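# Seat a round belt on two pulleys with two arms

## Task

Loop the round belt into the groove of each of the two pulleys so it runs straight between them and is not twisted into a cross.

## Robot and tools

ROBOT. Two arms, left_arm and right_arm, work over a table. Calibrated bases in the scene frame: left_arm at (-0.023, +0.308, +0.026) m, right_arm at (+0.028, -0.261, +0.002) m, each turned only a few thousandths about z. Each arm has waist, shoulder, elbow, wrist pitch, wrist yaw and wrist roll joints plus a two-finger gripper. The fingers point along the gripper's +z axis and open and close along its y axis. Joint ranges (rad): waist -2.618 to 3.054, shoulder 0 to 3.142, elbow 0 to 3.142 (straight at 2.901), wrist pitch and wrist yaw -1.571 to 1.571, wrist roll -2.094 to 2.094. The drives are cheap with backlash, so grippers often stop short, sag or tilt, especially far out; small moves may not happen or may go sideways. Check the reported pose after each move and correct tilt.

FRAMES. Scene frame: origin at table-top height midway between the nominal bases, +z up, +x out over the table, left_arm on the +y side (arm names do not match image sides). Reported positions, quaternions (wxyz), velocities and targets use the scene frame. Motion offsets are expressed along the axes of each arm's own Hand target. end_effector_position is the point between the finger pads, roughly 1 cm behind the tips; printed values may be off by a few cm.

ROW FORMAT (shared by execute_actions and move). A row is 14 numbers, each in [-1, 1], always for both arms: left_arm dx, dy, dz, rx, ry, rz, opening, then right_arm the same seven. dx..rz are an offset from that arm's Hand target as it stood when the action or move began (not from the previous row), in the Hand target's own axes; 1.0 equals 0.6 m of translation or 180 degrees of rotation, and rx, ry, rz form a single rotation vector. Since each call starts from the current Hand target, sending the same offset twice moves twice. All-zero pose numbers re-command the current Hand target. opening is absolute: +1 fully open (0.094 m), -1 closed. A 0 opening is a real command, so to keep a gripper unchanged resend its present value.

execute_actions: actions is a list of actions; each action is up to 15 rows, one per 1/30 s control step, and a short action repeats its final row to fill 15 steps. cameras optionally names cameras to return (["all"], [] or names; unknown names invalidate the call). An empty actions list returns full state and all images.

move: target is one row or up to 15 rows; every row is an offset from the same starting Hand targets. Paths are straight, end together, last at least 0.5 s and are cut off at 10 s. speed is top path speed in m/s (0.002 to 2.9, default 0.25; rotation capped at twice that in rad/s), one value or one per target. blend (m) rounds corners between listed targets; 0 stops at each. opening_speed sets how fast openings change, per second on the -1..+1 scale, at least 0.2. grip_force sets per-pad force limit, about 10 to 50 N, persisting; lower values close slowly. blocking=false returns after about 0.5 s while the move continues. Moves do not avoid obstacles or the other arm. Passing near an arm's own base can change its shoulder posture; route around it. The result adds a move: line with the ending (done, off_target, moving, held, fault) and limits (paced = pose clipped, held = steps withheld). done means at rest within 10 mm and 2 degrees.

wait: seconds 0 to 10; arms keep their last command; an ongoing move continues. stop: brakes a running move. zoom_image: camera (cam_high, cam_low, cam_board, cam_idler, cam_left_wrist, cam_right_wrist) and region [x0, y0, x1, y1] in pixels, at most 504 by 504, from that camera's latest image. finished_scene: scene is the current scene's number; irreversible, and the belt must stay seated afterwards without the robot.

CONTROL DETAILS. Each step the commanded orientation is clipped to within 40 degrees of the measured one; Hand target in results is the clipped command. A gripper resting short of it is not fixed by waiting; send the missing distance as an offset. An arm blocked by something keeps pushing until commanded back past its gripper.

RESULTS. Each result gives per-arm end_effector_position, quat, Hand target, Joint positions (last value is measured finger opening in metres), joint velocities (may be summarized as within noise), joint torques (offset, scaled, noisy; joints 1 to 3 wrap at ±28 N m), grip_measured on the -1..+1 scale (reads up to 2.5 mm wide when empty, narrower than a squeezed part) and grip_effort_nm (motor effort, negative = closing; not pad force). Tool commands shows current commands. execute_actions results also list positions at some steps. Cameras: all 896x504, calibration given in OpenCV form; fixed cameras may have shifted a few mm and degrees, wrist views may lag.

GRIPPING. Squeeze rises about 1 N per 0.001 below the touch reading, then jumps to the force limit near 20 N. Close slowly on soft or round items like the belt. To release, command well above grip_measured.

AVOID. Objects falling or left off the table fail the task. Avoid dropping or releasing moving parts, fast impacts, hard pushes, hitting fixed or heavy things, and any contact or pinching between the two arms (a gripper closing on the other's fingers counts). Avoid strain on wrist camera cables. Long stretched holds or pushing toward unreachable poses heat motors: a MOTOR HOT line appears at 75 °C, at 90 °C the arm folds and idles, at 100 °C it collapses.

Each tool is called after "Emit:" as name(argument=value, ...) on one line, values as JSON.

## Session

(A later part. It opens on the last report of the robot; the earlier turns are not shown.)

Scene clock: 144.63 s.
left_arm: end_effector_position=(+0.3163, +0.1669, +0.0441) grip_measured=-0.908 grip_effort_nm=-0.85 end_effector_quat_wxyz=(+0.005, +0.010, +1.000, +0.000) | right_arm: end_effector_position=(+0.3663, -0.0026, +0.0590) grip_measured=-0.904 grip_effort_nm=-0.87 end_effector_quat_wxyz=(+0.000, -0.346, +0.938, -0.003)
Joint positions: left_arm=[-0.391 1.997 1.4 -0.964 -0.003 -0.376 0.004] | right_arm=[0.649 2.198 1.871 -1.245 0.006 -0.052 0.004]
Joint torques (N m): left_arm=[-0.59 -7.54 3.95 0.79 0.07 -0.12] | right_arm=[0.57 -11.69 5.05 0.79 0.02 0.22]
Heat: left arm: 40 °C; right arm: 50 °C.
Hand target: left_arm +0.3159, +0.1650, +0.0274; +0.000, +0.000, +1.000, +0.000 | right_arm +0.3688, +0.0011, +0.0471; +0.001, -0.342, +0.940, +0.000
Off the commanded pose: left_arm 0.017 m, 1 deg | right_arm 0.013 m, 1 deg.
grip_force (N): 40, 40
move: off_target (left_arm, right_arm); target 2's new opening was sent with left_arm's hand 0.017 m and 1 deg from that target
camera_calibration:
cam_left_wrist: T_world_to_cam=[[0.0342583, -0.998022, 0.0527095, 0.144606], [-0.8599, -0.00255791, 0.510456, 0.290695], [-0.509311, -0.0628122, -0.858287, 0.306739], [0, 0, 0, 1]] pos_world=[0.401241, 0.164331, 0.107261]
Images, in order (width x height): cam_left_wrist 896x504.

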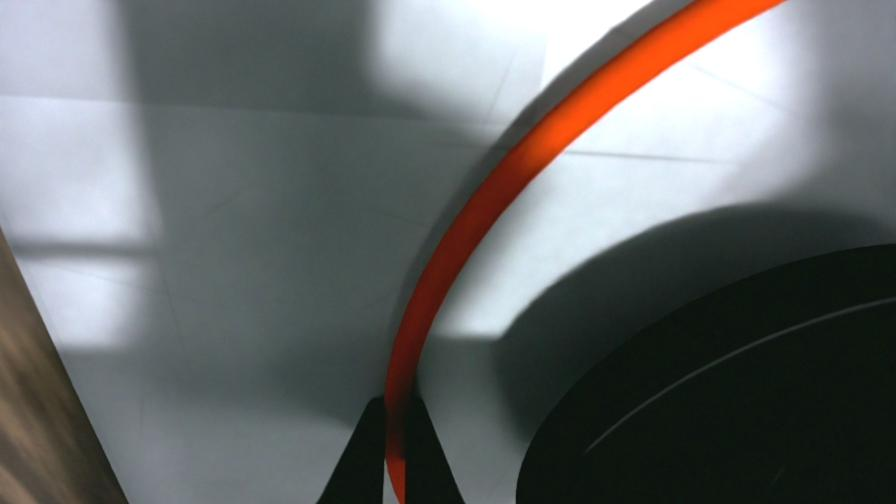

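Emit:
move(target=[[0,0,-0.0677,0,0,0,-0.95,0,0,0,0,0,0,-0.95],[0,-0.02,-0.0677,0,0,0,-0.95,0.0584,-0.0553,-0.015,0,0,0,-0.95]], speed=0.08, cameras=["cam_left_wrist","cam_low","cam_idler"])

Emit:
zoom_image(camera="cam_low", region=[440, 180, 660, 290])

Scene clock: 166.07 s.
left_arm: end_effector_position=(+0.3160, +0.1541, +0.0621) grip_measured=-0.908 grip_effort_nm=-0.85 end_effector_quat_wxyz=(+0.003, +0.013, +1.000, +0.000) | right_arm: end_effector_position=(+0.3577, -0.0456, +0.0463) grip_measured=-0.904 grip_effort_nm=-0.87 end_effector_quat_wxyz=(-0.023, -0.340, +0.940, -0.003)
Joint positions: left_arm=[-0.422 1.997 1.475 -1.044 -0.002 -0.402 0.004] | right_arm=[0.57 2.119 1.693 -1.191 -0.004 -0.118 0.004]
Joint torques (N m): left_arm=[-0.58 -10.84 7.92 0.05 0.13 -0.24] | right_arm=[-0.31 -16.64 4.7 0.57 0.01 -0.11]
Heat: left arm: 40 °C; right arm: 52 °C.
Hand target: left_arm +0.3158, +0.1530, +0.0679; +0.000, +0.000, +1.000, +0.000 | right_arm +0.3632, -0.0468, +0.0562; +0.001, -0.342, +0.940, +0.000
Off the commanded pose: left_arm 0.006 m, 2 deg | right_arm 0.011 m, 3 deg.
grip_force (N): 40, 40
move: off_target (right_arm)
camera_calibration:
cam_left_wrist: T_world_to_cam=[[0.0293077, -0.998199, 0.0523508, 0.132471], [-0.857382, 0.00181915, 0.514678, 0.279445], [-0.513846, -0.0599686, -0.855784, 0.321951], [0, 0, 0, 1]] pos_world=[0.401142, 0.151031, 0.124762]
Images, in order (width x height): cam_low 896x504, cam_idler 896x504, cam_left_wrist 896x504.

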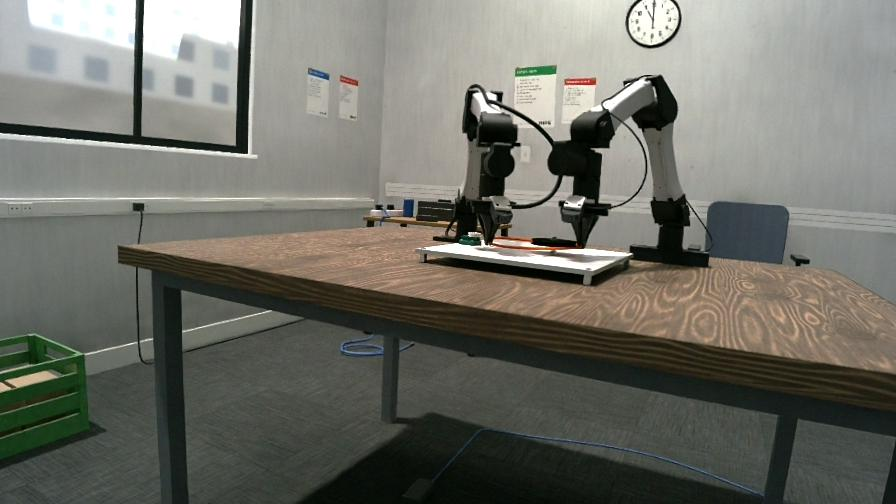

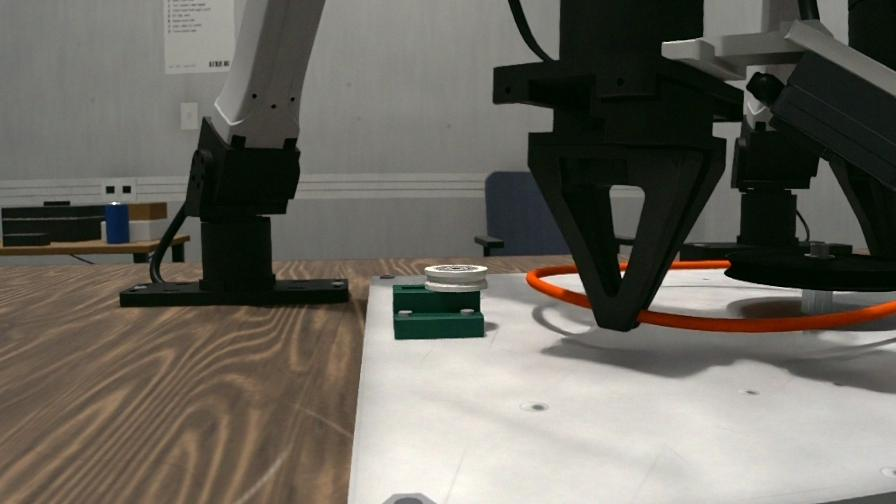

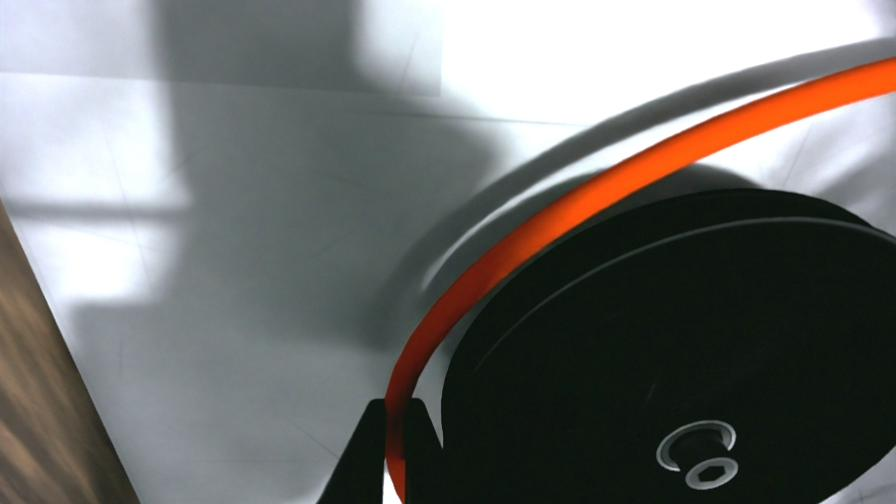

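Scaled by 2.291 from the camera's 896x504 image, which has a finer 1280x720 frame.

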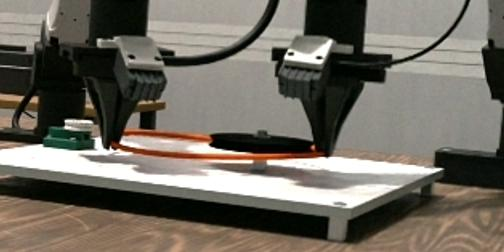

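Emit:
move(target=[[0,0,0,0,0,0,-0.95,0.01,-0.01,-0.0567,0,0,0,-0.95],[0,0,0,0,0,0,-0.95,0.0595,-0.0632,-0.0567,0,0,0,-0.95]], speed=0.08, cameras=["cam_left_wrist","cam_right_wrist","cam_low","cam_idler"])

Emit:
zoom_image(camera="cam_low", region=[440, 180, 660, 290])

Scene clock: 181.40 s.
left_arm: end_effector_position=(+0.3253, +0.1507, +0.0655) grip_measured=-0.908 grip_effort_nm=-0.85 end_effector_quat_wxyz=(+0.020, +0.013, +1.000, -0.006) | right_arm: end_effector_position=(+0.3610, -0.0701, +0.0799) grip_measured=-0.904 grip_effort_nm=-0.88 end_effector_quat_wxyz=(+0.005, -0.357, +0.934, +0.030)
Joint positions: left_arm=[-0.422 1.997 1.489 -1.021 -0.006 -0.402 0.004] | right_arm=[0.488 1.996 1.645 -1.202 -0.058 -0.236 0.004]
Joint torques (N m): left_arm=[-0.4 -10.86 6.95 -0.08 0.11 -0.21] | right_arm=[-2.51 -16.06 4.63 0.16 0.51 -0.03]
Heat: left arm: 42 °C; right arm: 58 °C.
Hand target: left_arm +0.3159, +0.1530, +0.0680; +0.000, +0.000, +1.000, +0.000 | right_arm +0.3602, -0.0990, +0.0900; +0.000, -0.342, +0.940, +0.000
Off the commanded pose: left_arm 0.010 m, 3 deg | right_arm 0.031 m, 4 deg.
grip_force (N): 40, 40
move: off_target (left_arm, right_arm)
camera_calibration:
cam_left_wrist: T_world_to_cam=[[0.0273269, -0.997561, 0.0642238, 0.128476], [-0.874871, 0.00721378, 0.484302, 0.292543], [-0.483584, -0.0694221, -0.87254, 0.322256], [0, 0, 0, 1]] pos_world=[0.408264, 0.148424, 0.131251]
cam_right_wrist: T_world_to_cam=[[0.700832, -0.713323, -0.00230261, -0.311603], [-0.609612, -0.600607, 0.517345, 0.172053], [-0.370417, -0.361168, -0.855774, 0.282086], [0, 0, 0, 1]] pos_world=[0.427756, -0.0170573, 0.151674]
Images, in order (width x height): cam_low 896x504, cam_idler 896x504, cam_left_wrist 896x504, cam_right_wrist 896x504.

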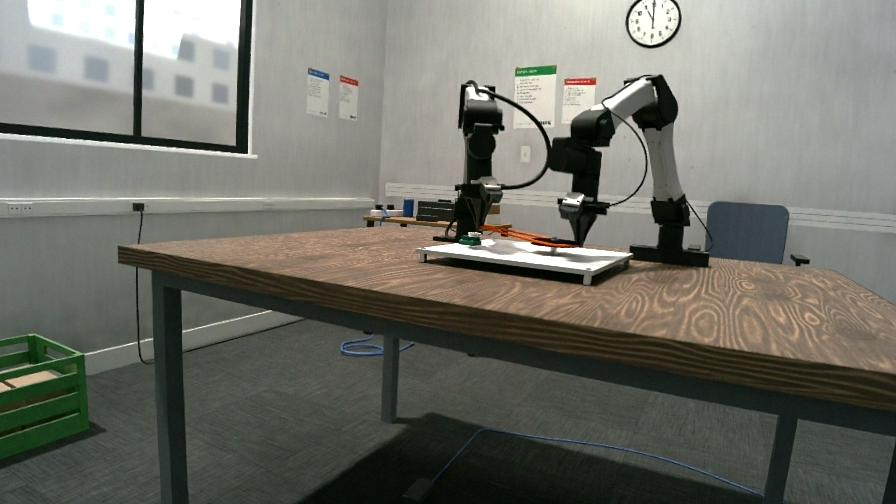

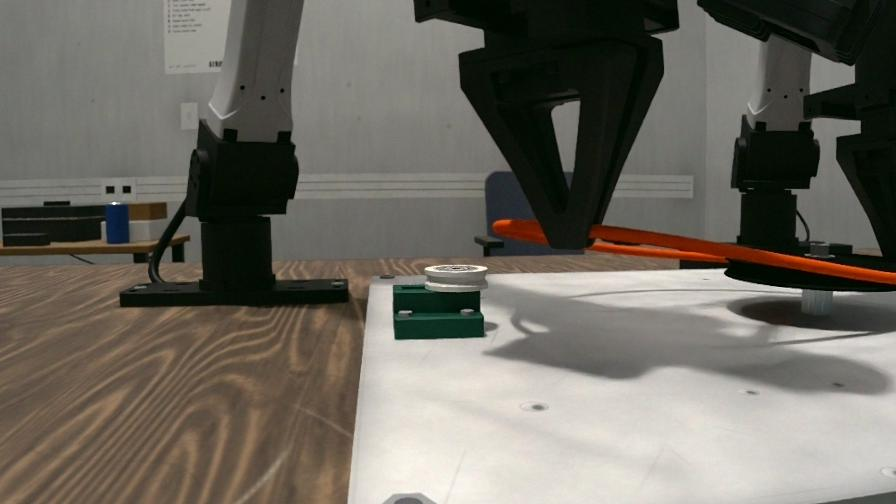

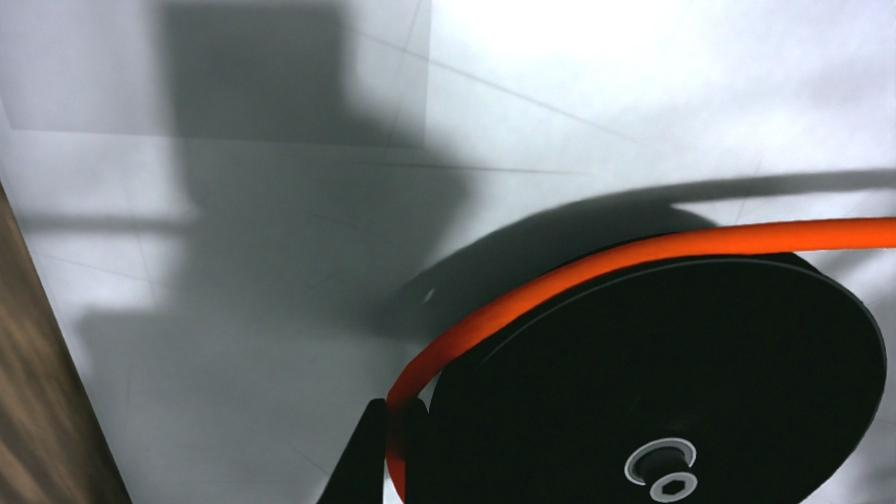

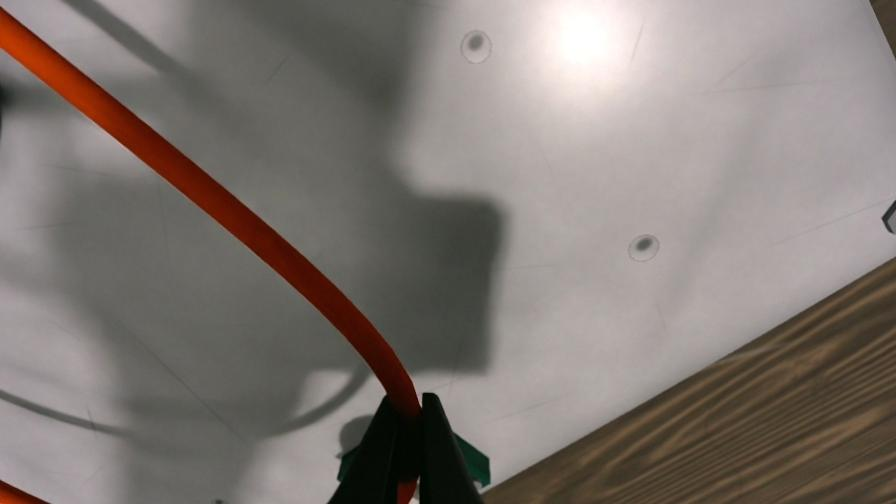

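Scaled by 2.291 from the camera's 896x504 image, which has a finer 1280x720 frame.

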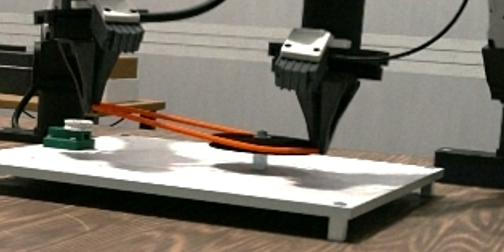

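Emit:
move(target=[[0,0.0133,0.0267,0,0,0,-0.95,0,0,0.03,0,0,0,-0.95]], speed=0.06, cameras=["cam_left_wrist","cam_low","cam_idler"])

Emit:
zoom_image(camera="cam_low", region=[440, 180, 660, 290])

Scene clock: 192.40 s.
left_arm: end_effector_position=(+0.3294, +0.1516, +0.0613) grip_measured=-0.908 grip_effort_nm=-0.85 end_effector_quat_wxyz=(+0.027, +0.008, +1.000, -0.013) | right_arm: end_effector_position=(+0.3602, -0.0720, +0.0656) grip_measured=-0.904 grip_effort_nm=-0.88 end_effector_quat_wxyz=(+0.006, -0.355, +0.934, +0.030)
Joint positions: left_arm=[-0.411 1.997 1.47 -0.984 0.003 -0.402 0.004] | right_arm=[0.485 1.995 1.586 -1.142 -0.058 -0.236 0.004]
Joint torques (N m): left_arm=[0.09 -10.29 3.9 0.26 0.06 0.02] | right_arm=[-2.26 -15.12 4.52 0.25 0.51 -0.06]
Heat: left arm: 43 °C; right arm: 60 °C.
Hand target: left_arm +0.3158, +0.1610, +0.0519; +0.000, +0.000, +1.000, +0.000 | right_arm +0.3603, -0.0989, +0.0721; +0.001, -0.342, +0.940, +0.000
Off the commanded pose: left_arm 0.019 m, 4 deg | right_arm 0.028 m, 4 deg.
grip_force (N): 40, 40
move: off_target (left_arm, right_arm)
camera_calibration:
cam_left_wrist: T_world_to_cam=[[0.0365399, -0.99608, 0.0805532, 0.125264], [-0.881235, 0.00589566, 0.472642, 0.301142], [-0.471264, -0.0882566, -0.877565, 0.319703], [0, 0, 0, 1]] pos_world=[0.411465, 0.151213, 0.128137]
Images, in order (width x height): cam_low 896x504, cam_idler 896x504, cam_left_wrist 896x504.

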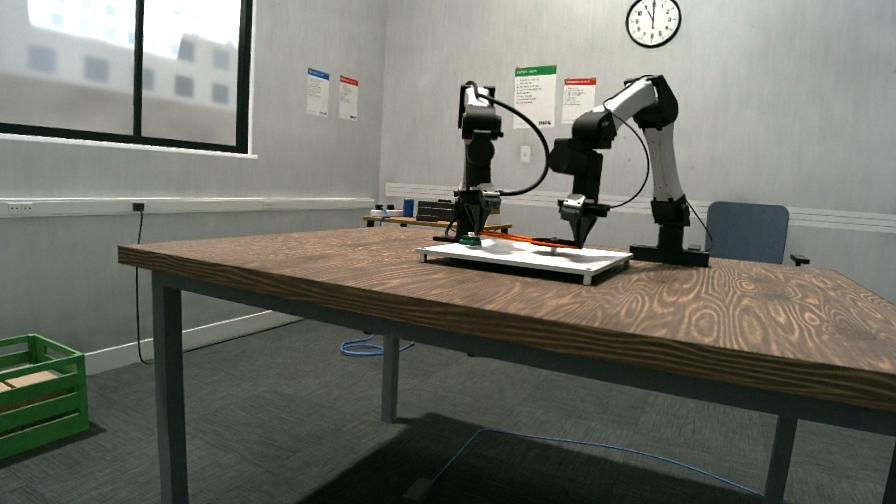

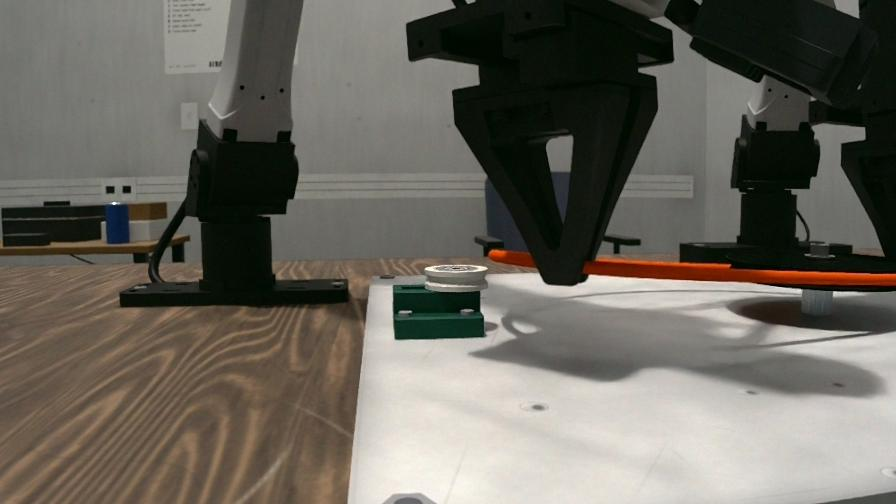

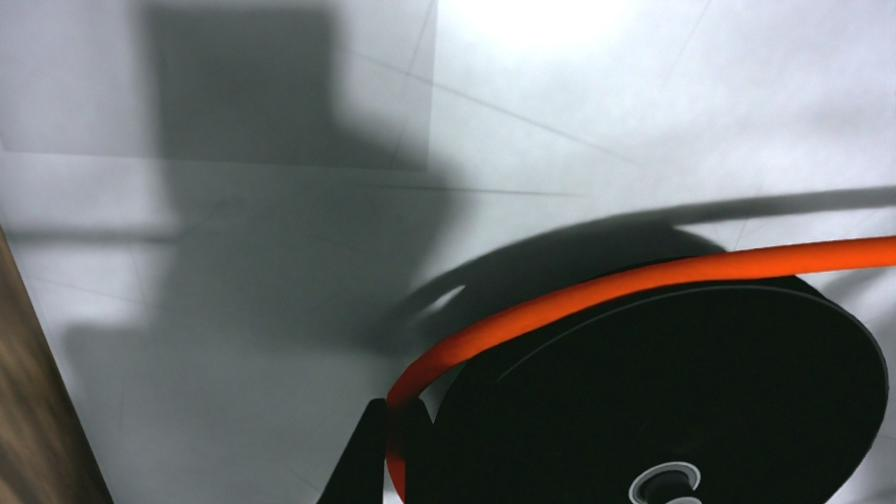

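Scaled by 2.291 from the camera's 896x504 image, which has a finer 1280x720 frame.

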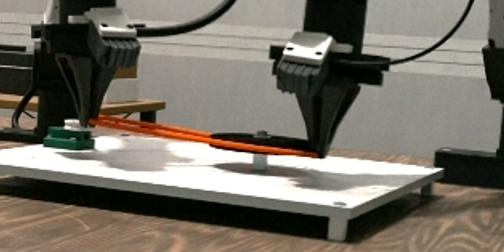

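Emit:
move(target=[[0,0,0,0,0,0,-0.84,0,0,0,0,0,0,-0.95],[0,0.0063,-0.002,0.139,0,0,-0.84,0,0,0,0,0,0,-0.95],[0,0.0113,-0.0147,0.278,0,0,-0.84,0,0,0,0,0,0,-0.95]], speed=0.1, cameras=["cam_left_wrist","cam_low","cam_idler"])

Emit:
zoom_image(camera="cam_low", region=[440, 180, 660, 290])

Emit:
zoom_image(camera="cam_left_wrist", region=[300, 40, 800, 504])

Scene clock: 213.80 s.
left_arm: end_effector_position=(+0.3225, +0.1688, +0.0683) grip_measured=-0.840 grip_effort_nm=0.02 end_effector_quat_wxyz=(+0.014, -0.001, +0.912, -0.411) | right_arm: end_effector_position=(+0.3672, -0.0902, +0.0653) grip_measured=-0.904 grip_effort_nm=-0.88 end_effector_quat_wxyz=(+0.004, -0.336, +0.942, +0.011)
Joint positions: left_arm=[-0.021 1.953 1.184 -0.731 0.845 -0.06 0.007] | right_arm=[0.451 1.995 1.586 -1.151 -0.021 -0.228 0.004]
Joint torques (N m): left_arm=[0.1 -7.57 4.27 0.38 0.72 0.26] | right_arm=[0.28 -15.1 4.51 0.22 0.26 -0.08]
Heat: left arm: 44 °C; right arm: 63 °C.
Hand target: left_arm +0.3159, +0.1678, +0.0608; +0.000, +0.000, +0.906, -0.423 | right_arm +0.3603, -0.0989, +0.0721; +0.001, -0.342, +0.940, +0.000
Off the commanded pose: left_arm 0.010 m, 2 deg | right_arm 0.013 m, 1 deg.
grip_force (N): 40, 40
move: off_target (right_arm)
camera_calibration:
cam_left_wrist: T_world_to_cam=[[0.0431431, -0.62131, 0.782376, 0.0287464], [-0.867808, 0.364711, 0.337483, 0.23603], [-0.495023, -0.693513, -0.523443, 0.409788], [0, 0, 0, 1]] pos_world=[0.406443, 0.215971, 0.112354]
Images, in order (width x height): cam_low 896x504, cam_idler 896x504, cam_left_wrist 896x504.

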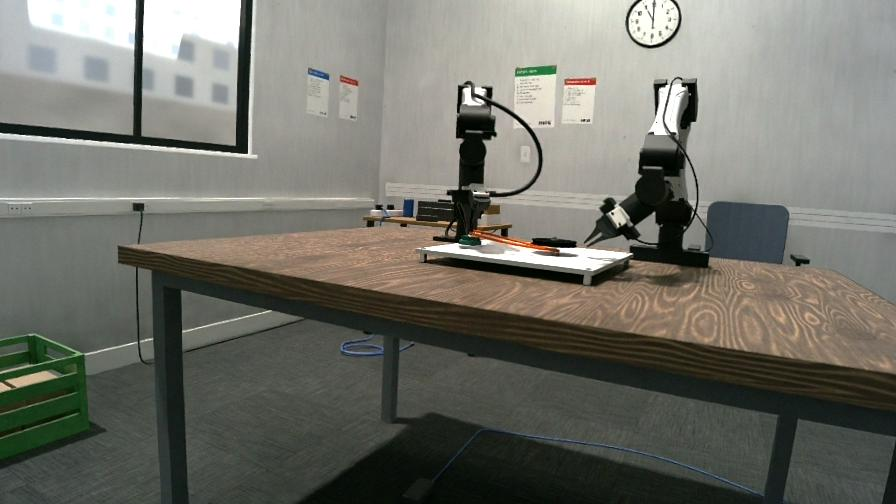

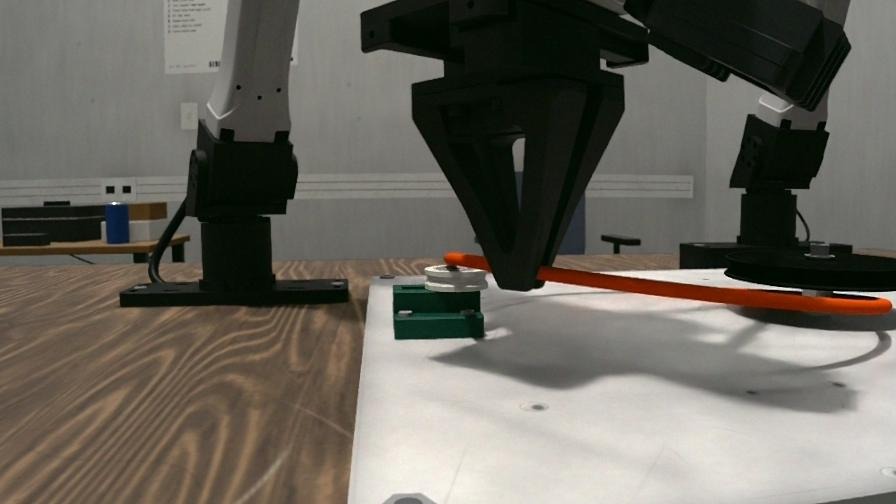

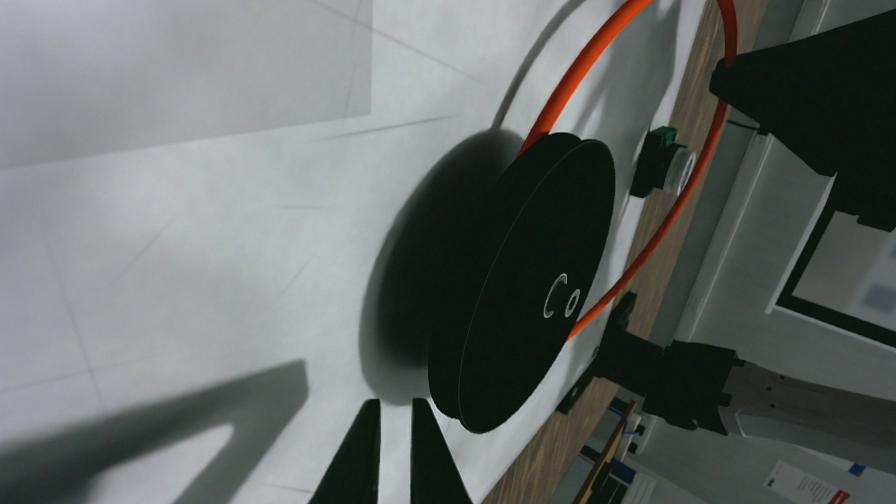

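Scaled by 2.291 from the camera's 896x504 image, which has a finer 1280x720 frame.

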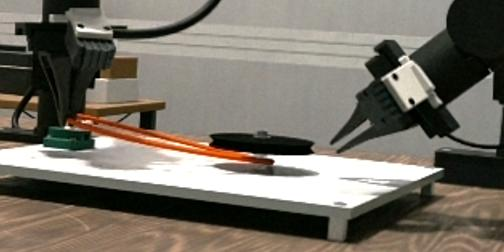

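Scaled by 1.008 from the camera's 896x504 image, which has a finer 1280x720 frame.

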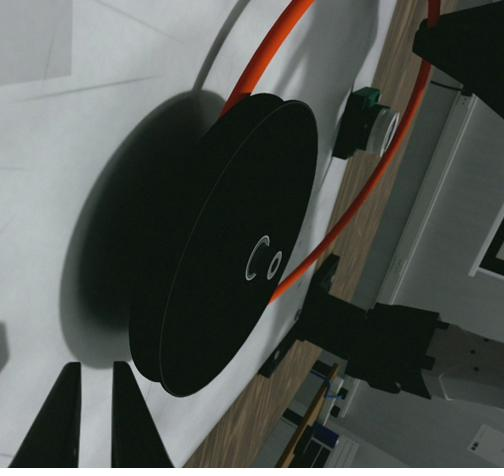

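Emit:
move(target=[[0,0,-0.05,0,0,0,-0.65,0,0,0.03,0,0,0,-0.95],[0,0,-0.05,0,0,0,-0.65,-0.1205,0.1215,0.0367,0,0,0,-0.95]], speed=0.12, cameras=["cam_left_wrist","cam_low","cam_idler"])

Emit:
zoom_image(camera="cam_low", region=[440, 180, 660, 290])

Scene clock: 227.33 s.
left_arm: end_effector_position=(+0.3125, +0.1926, +0.0741) grip_measured=-0.652 grip_effort_nm=0.10 end_effector_quat_wxyz=(-0.003, -0.009, +0.911, -0.412) | right_arm: end_effector_position=(+0.3681, +0.0050, +0.0533) grip_measured=-0.904 grip_effort_nm=-0.87 end_effector_quat_wxyz=(+0.011, -0.346, +0.938, +0.010)
Joint positions: left_arm=[0.05 1.953 1.21 -0.875 0.848 0.046 0.016] | right_arm=[0.652 2.196 1.845 -1.193 -0.014 -0.049 0.004]
Joint torques (N m): left_arm=[-0.14 -8.95 7.54 0 0.72 0.31] | right_arm=[0.79 -11.21 8.84 0.18 0.22 0.23]
Heat: left arm: 44 °C; right arm: 63 °C.
Hand target: left_arm +0.3159, +0.1908, +0.0801; +0.000, +0.000, +0.906, -0.423 | right_arm +0.3687, +0.0035, +0.0501; +0.000, -0.342, +0.940, +0.000
Off the commanded pose: left_arm 0.007 m, 2 deg | right_arm 0.003 m, 2 deg.
grip_force (N): 40, 40
move: done
camera_calibration:
cam_left_wrist: T_world_to_cam=[[0.0742577, -0.61918, 0.78173, 0.0293196], [-0.854498, 0.364625, 0.369976, 0.210136], [-0.51412, -0.69546, -0.502012, 0.429119], [0, 0, 0, 1]] pos_world=[0.398002, 0.239968, 0.114757]
Images, in order (width x height): cam_low 896x504, cam_idler 896x504, cam_left_wrist 896x504.

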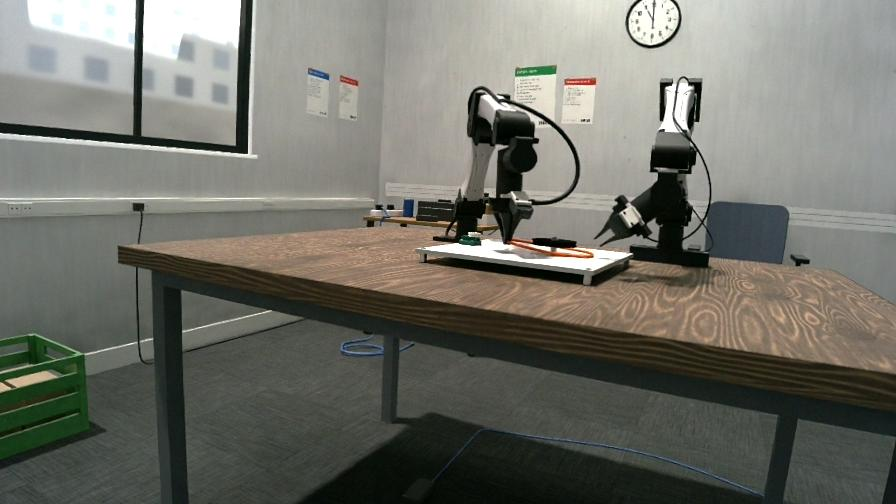

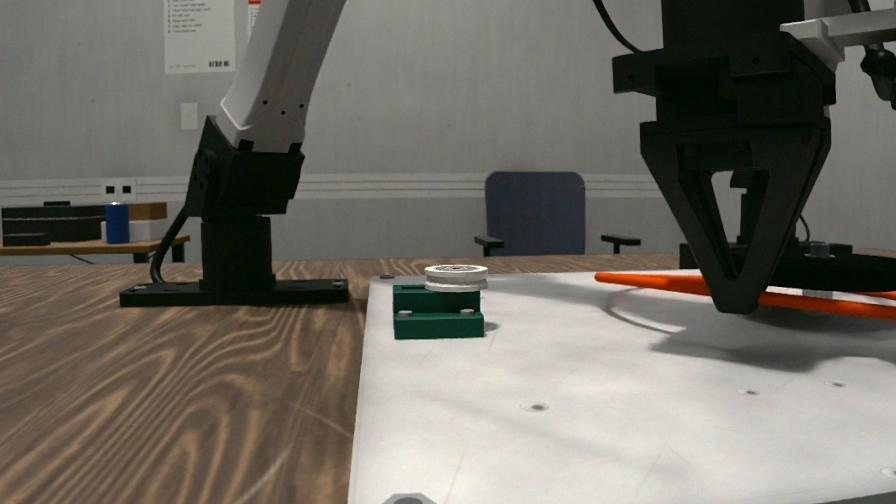

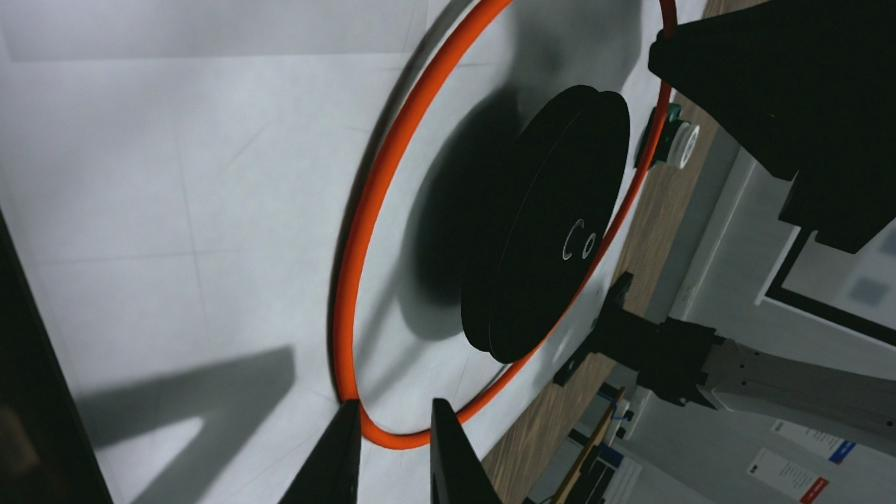

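Scaled by 2.291 from the camera's 896x504 image, which has a finer 1280x720 frame.

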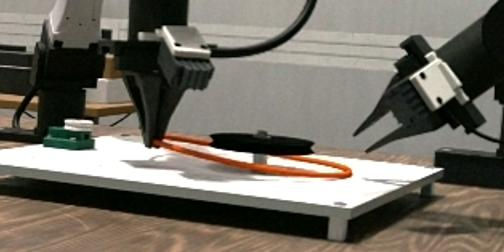

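Emit:
move(target=[[0,-0.0383,-0.0322,-0.278,0,0,-0.65,0,0,0,0,0,0,-0.95],[-0.0027,-0.0065,0.0207,-0.278,0,0,-0.65,0,0,0,0,0,0,-0.95]], speed=0.2, cameras=["cam_left_wrist"])

Scene clock: 242.43 s.
left_arm: end_effector_position=(+0.3127, +0.1782, +0.0836) grip_measured=-0.652 grip_effort_nm=0.10 end_effector_quat_wxyz=(-0.006, +0.011, +1.000, -0.007) | right_arm: end_effector_position=(+0.3681, +0.0050, +0.0533) grip_measured=-0.904 grip_effort_nm=-0.88 end_effector_quat_wxyz=(+0.011, -0.346, +0.938, +0.010)
Joint positions: left_arm=[-0.356 1.941 1.485 -1.121 0.017 -0.339 0.016] | right_arm=[0.652 2.196 1.845 -1.193 -0.014 -0.049 0.004]
Joint torques (N m): left_arm=[-0.34 -8.64 5.31 0.65 -0.06 -0.14] | right_arm=[0.65 -11.18 8.85 0.19 0.22 0.23]
Heat: left arm: 45 °C; right arm: 58 °C.
Hand target: left_arm +0.3175, +0.1788, +0.0751; +0.000, +0.000, +1.000, +0.000 | right_arm +0.3687, +0.0035, +0.0501; +0.000, -0.342, +0.940, +0.000
Off the commanded pose: left_arm 0.010 m, 2 deg | right_arm 0.004 m, 2 deg.
grip_force (N): 40, 40
move: done
camera_calibration:
cam_left_wrist: T_world_to_cam=[[0.0333707, -0.997363, 0.0644482, 0.153107], [-0.848213, 0.00584323, 0.529623, 0.260714], [-0.528603, -0.0723397, -0.845781, 0.346189], [0, 0, 0, 1]] pos_world=[0.399028, 0.176223, 0.144852]
Images, in order (width x height): cam_left_wrist 896x504.

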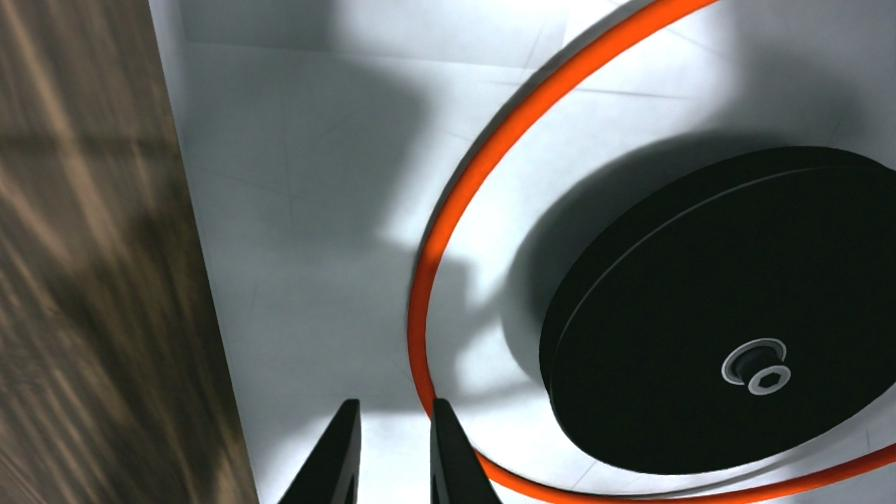

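Emit:
move(target=[[0.005,-0.0067,0.0583,0,0,0,-0.65,0,0,0,0,0,0,-0.95],[0.005,-0.0067,0.0795,0,0,0,-0.65,0,0,0,0,0,0,-0.95]], speed=0.08, cameras=["cam_left_wrist"])

Emit:
zoom_image(camera="cam_left_wrist", region=[240, 200, 660, 504])

Scene clock: 254.83 s.
left_arm: end_effector_position=(+0.3123, +0.1745, +0.0438) grip_measured=-0.652 grip_effort_nm=0.09 end_effector_quat_wxyz=(-0.001, +0.008, +1.000, -0.009) | right_arm: end_effector_position=(+0.3681, +0.0050, +0.0533) grip_measured=-0.904 grip_effort_nm=-0.87 end_effector_quat_wxyz=(+0.011, -0.346, +0.938, +0.010)
Joint positions: left_arm=[-0.366 1.979 1.373 -0.961 0.017 -0.356 0.016] | right_arm=[0.652 2.196 1.845 -1.193 -0.014 -0.049 0.004]
Joint torques (N m): left_arm=[-0.7 -7.31 3.95 0.77 -0.05 -0.2] | right_arm=[0.64 -11.19 8.85 0.18 0.22 0.23]
Heat: left arm: 45 °C; right arm: 56 °C.
Hand target: left_arm +0.3144, +0.1748, +0.0274; +0.000, +0.000, +1.000, +0.000 | right_arm +0.3687, +0.0035, +0.0501; +0.000, -0.342, +0.940, +0.000
Off the commanded pose: left_arm 0.017 m, 1 deg | right_arm 0.004 m, 2 deg.
grip_force (N): 40, 40
move: off_target (left_arm)
camera_calibration:
cam_left_wrist: T_world_to_cam=[[0.039712, -0.996866, 0.0684155, 0.149722], [-0.853231, 0.00180288, 0.52153, 0.284042], [-0.520019, -0.0790852, -0.850486, 0.310797], [0, 0, 0, 1]] pos_world=[0.398028, 0.17332, 0.105949]
Images, in order (width x height): cam_left_wrist 896x504.

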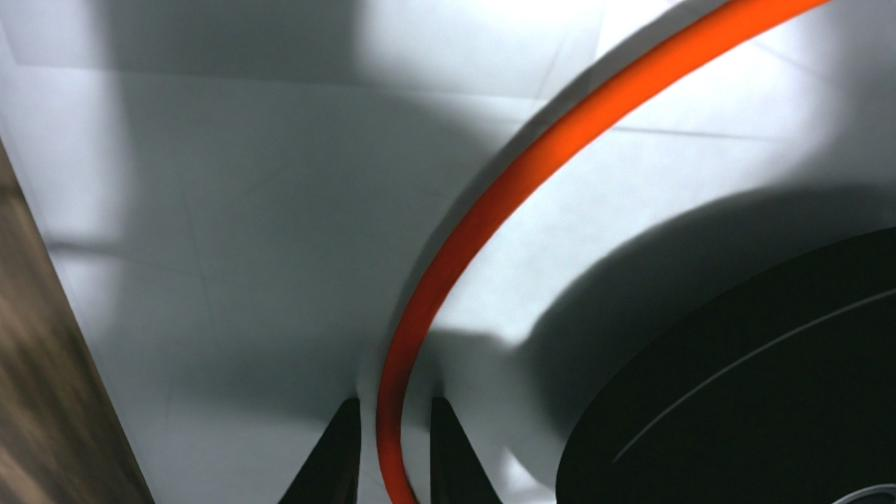

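Scaled by 1.200 from the camera's 896x504 image, which has a finer 1280x720 frame.

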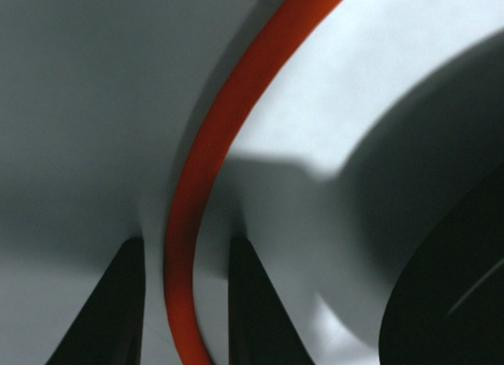

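Emit:
move(target=[[0,0,0.002,0,0,0,-0.95,0,0,0,0,0,0,-0.95],[0,0,-0.0743,0,0,0,-0.95,0,0,0,0,0,0,-0.95],[-0.005,-0.0363,-0.0743,0,0,0,-0.95,0.0609,-0.0583,-0.01,0,0,0,-0.95]], speed=0.08, cameras=["cam_left_wrist","cam_low","cam_idler"])

Emit:
zoom_image(camera="cam_low", region=[440, 180, 660, 290])

Scene clock: 268.73 s.
left_arm: end_effector_position=(+0.3180, +0.1510, +0.0728) grip_measured=-0.908 grip_effort_nm=-0.85 end_effector_quat_wxyz=(+0.009, +0.013, +1.000, -0.011) | right_arm: end_effector_position=(+0.3571, -0.0422, +0.0461) grip_measured=-0.904 grip_effort_nm=-0.88 end_effector_quat_wxyz=(-0.023, -0.340, +0.940, +0.006)
Joint positions: left_arm=[-0.42 1.979 1.493 -1.059 0.014 -0.4 0.004] | right_arm=[0.57 2.119 1.694 -1.187 -0.023 -0.118 0.004]
Joint torques (N m): left_arm=[-0.38 -8.88 8.02 0.06 0 -0.22] | right_arm=[-0.18 -16.64 4.7 0.54 0.21 -0.11]
Heat: left arm: 42 °C; right arm: 55 °C.
Hand target: left_arm +0.3175, +0.1529, +0.0720; +0.000, +0.000, +1.000, +0.000 | right_arm +0.3633, -0.0469, +0.0561; +0.000, -0.342, +0.940, +0.000
Off the commanded pose: left_arm 0.002 m, 2 deg | right_arm 0.013 m, 3 deg.
grip_force (N): 40, 40
move: off_target (right_arm)
camera_calibration:
cam_left_wrist: T_world_to_cam=[[0.028661, -0.996766, 0.0750695, 0.127141], [-0.863688, 0.0131125, 0.503856, 0.276784], [-0.503211, -0.0792776, -0.86052, 0.331946], [0, 0, 0, 1]] pos_world=[0.40245, 0.149417, 0.136642]
Images, in order (width x height): cam_low 896x504, cam_idler 896x504, cam_left_wrist 896x504.

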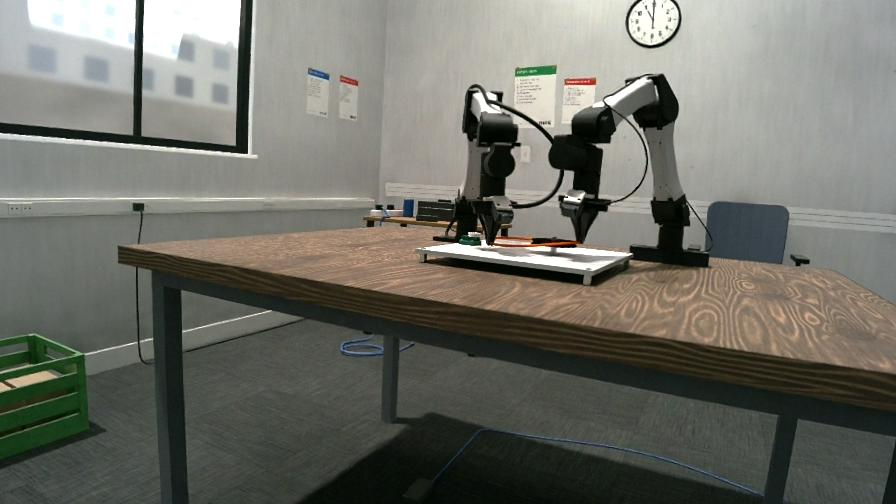

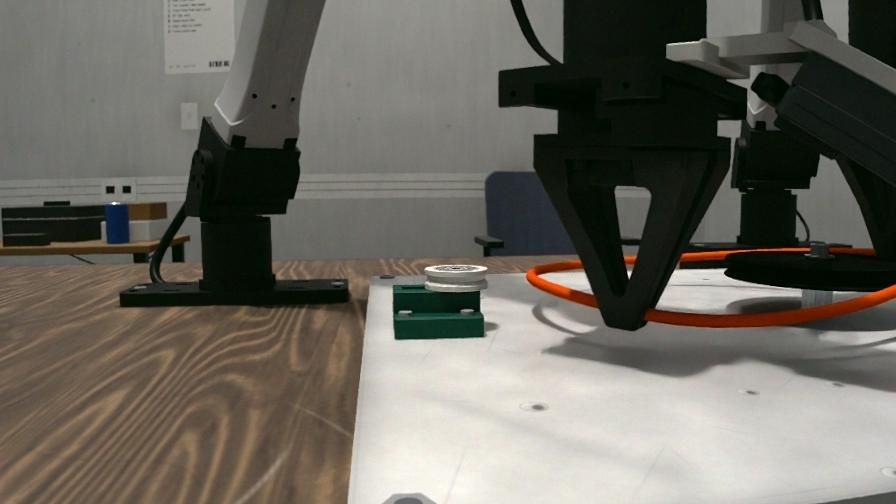

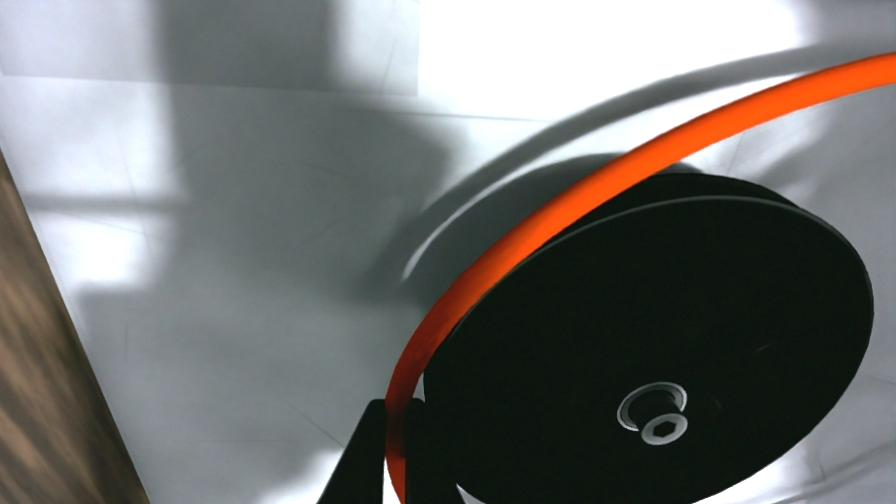

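Scaled by 2.291 from the camera's 896x504 image, which has a finer 1280x720 frame.

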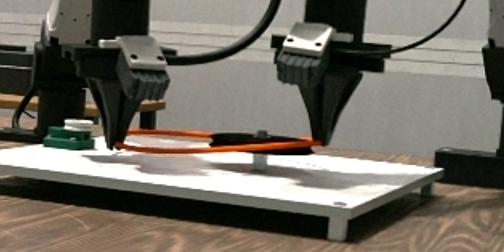

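Emit:
move(target=[[0,0.0117,0.0267,0,0,0,-0.95,0,0,-0.0367,0,0,0,-0.95],[0,0.0117,0.0267,0,0,0,-0.95,0.0595,-0.0632,-0.0367,0,0,0,-0.95]], speed=0.08, cameras=["cam_left_wrist","cam_low","cam_idler"])

Emit:
zoom_image(camera="cam_low", region=[440, 180, 660, 290])

Scene clock: 280.37 s.
left_arm: end_effector_position=(+0.3301, +0.1500, +0.0693) grip_measured=-0.908 grip_effort_nm=-0.85 end_effector_quat_wxyz=(+0.035, +0.010, +0.999, -0.017) | right_arm: end_effector_position=(+0.3611, -0.0675, +0.0696) grip_measured=-0.904 grip_effort_nm=-0.88 end_effector_quat_wxyz=(+0.009, -0.359, +0.933, +0.033)
Joint positions: left_arm=[-0.414 1.979 1.477 -0.992 0.003 -0.4 0.004] | right_arm=[0.491 1.998 1.606 -1.153 -0.064 -0.237 0.004]
Joint torques (N m): left_arm=[0.14 -8.5 5.15 0.2 -0.03 -0.02] | right_arm=[-2.71 -15.73 4.49 0.14 0.57 -0.04]
Heat: left arm: 42 °C; right arm: 60 °C.
Hand target: left_arm +0.3175, +0.1599, +0.0559; +0.000, +0.000, +1.000, +0.000 | right_arm +0.3602, -0.0989, +0.0781; +0.001, -0.342, +0.940, +0.000
Off the commanded pose: left_arm 0.021 m, 5 deg | right_arm 0.033 m, 4 deg.
grip_force (N): 40, 40
move: off_target (left_arm, right_arm)
camera_calibration:
cam_left_wrist: T_world_to_cam=[[0.0307768, -0.995685, 0.0875495, 0.124273], [-0.888172, 0.0129347, 0.459328, 0.300225], [-0.458478, -0.0918957, -0.883942, 0.323792], [0, 0, 0, 1]] pos_world=[0.411278, 0.149609, 0.137432]
Images, in order (width x height): cam_low 896x504, cam_idler 896x504, cam_left_wrist 896x504.

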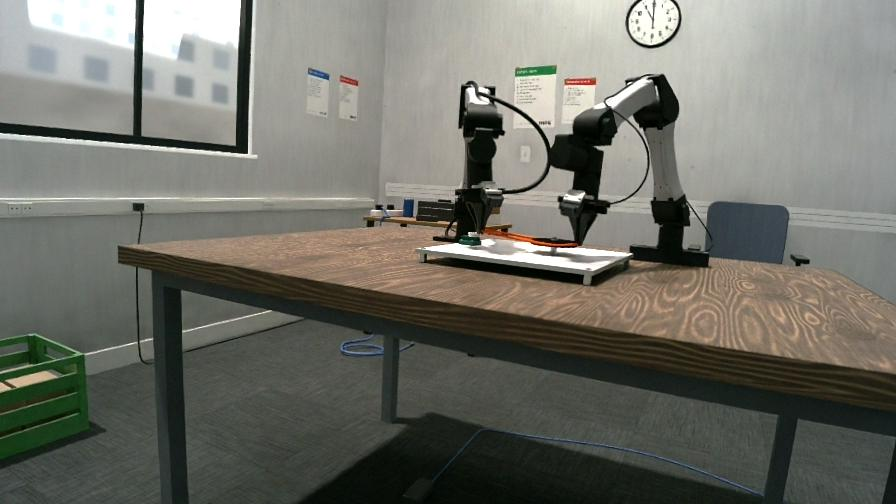

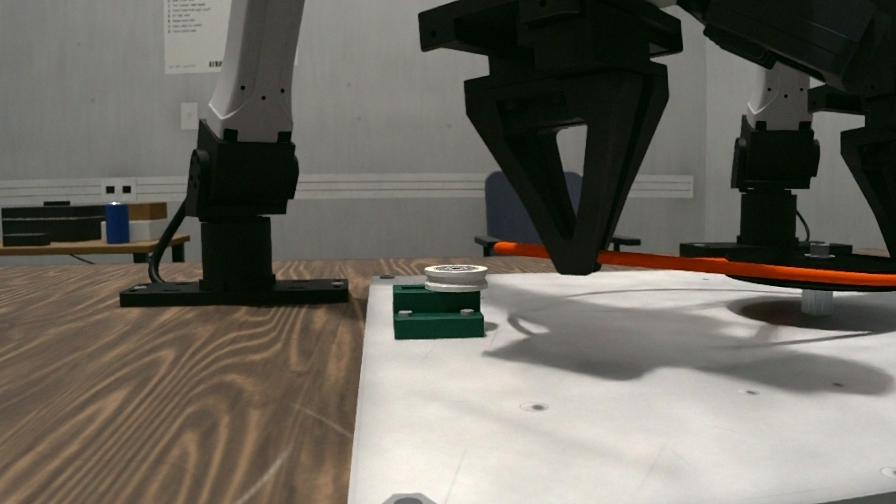

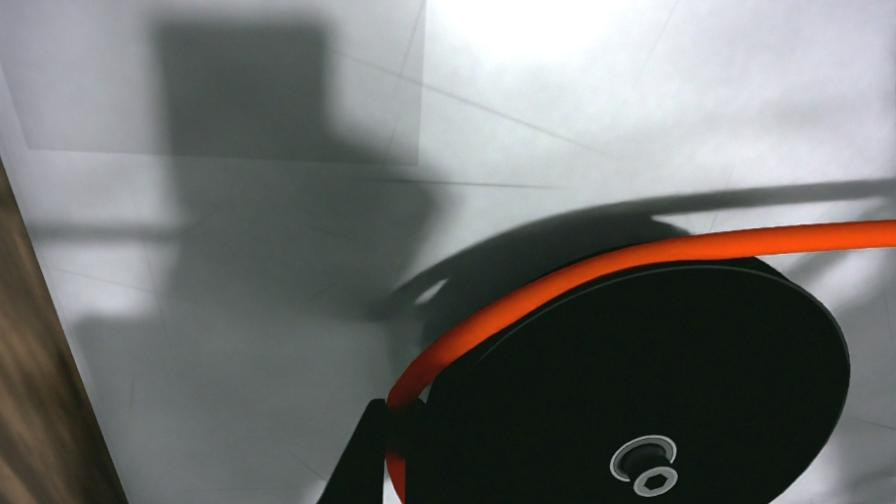

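Scaled by 2.291 from the camera's 896x504 image, which has a finer 1280x720 frame.

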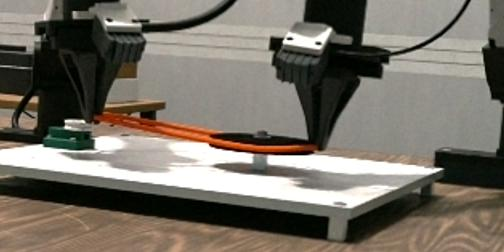

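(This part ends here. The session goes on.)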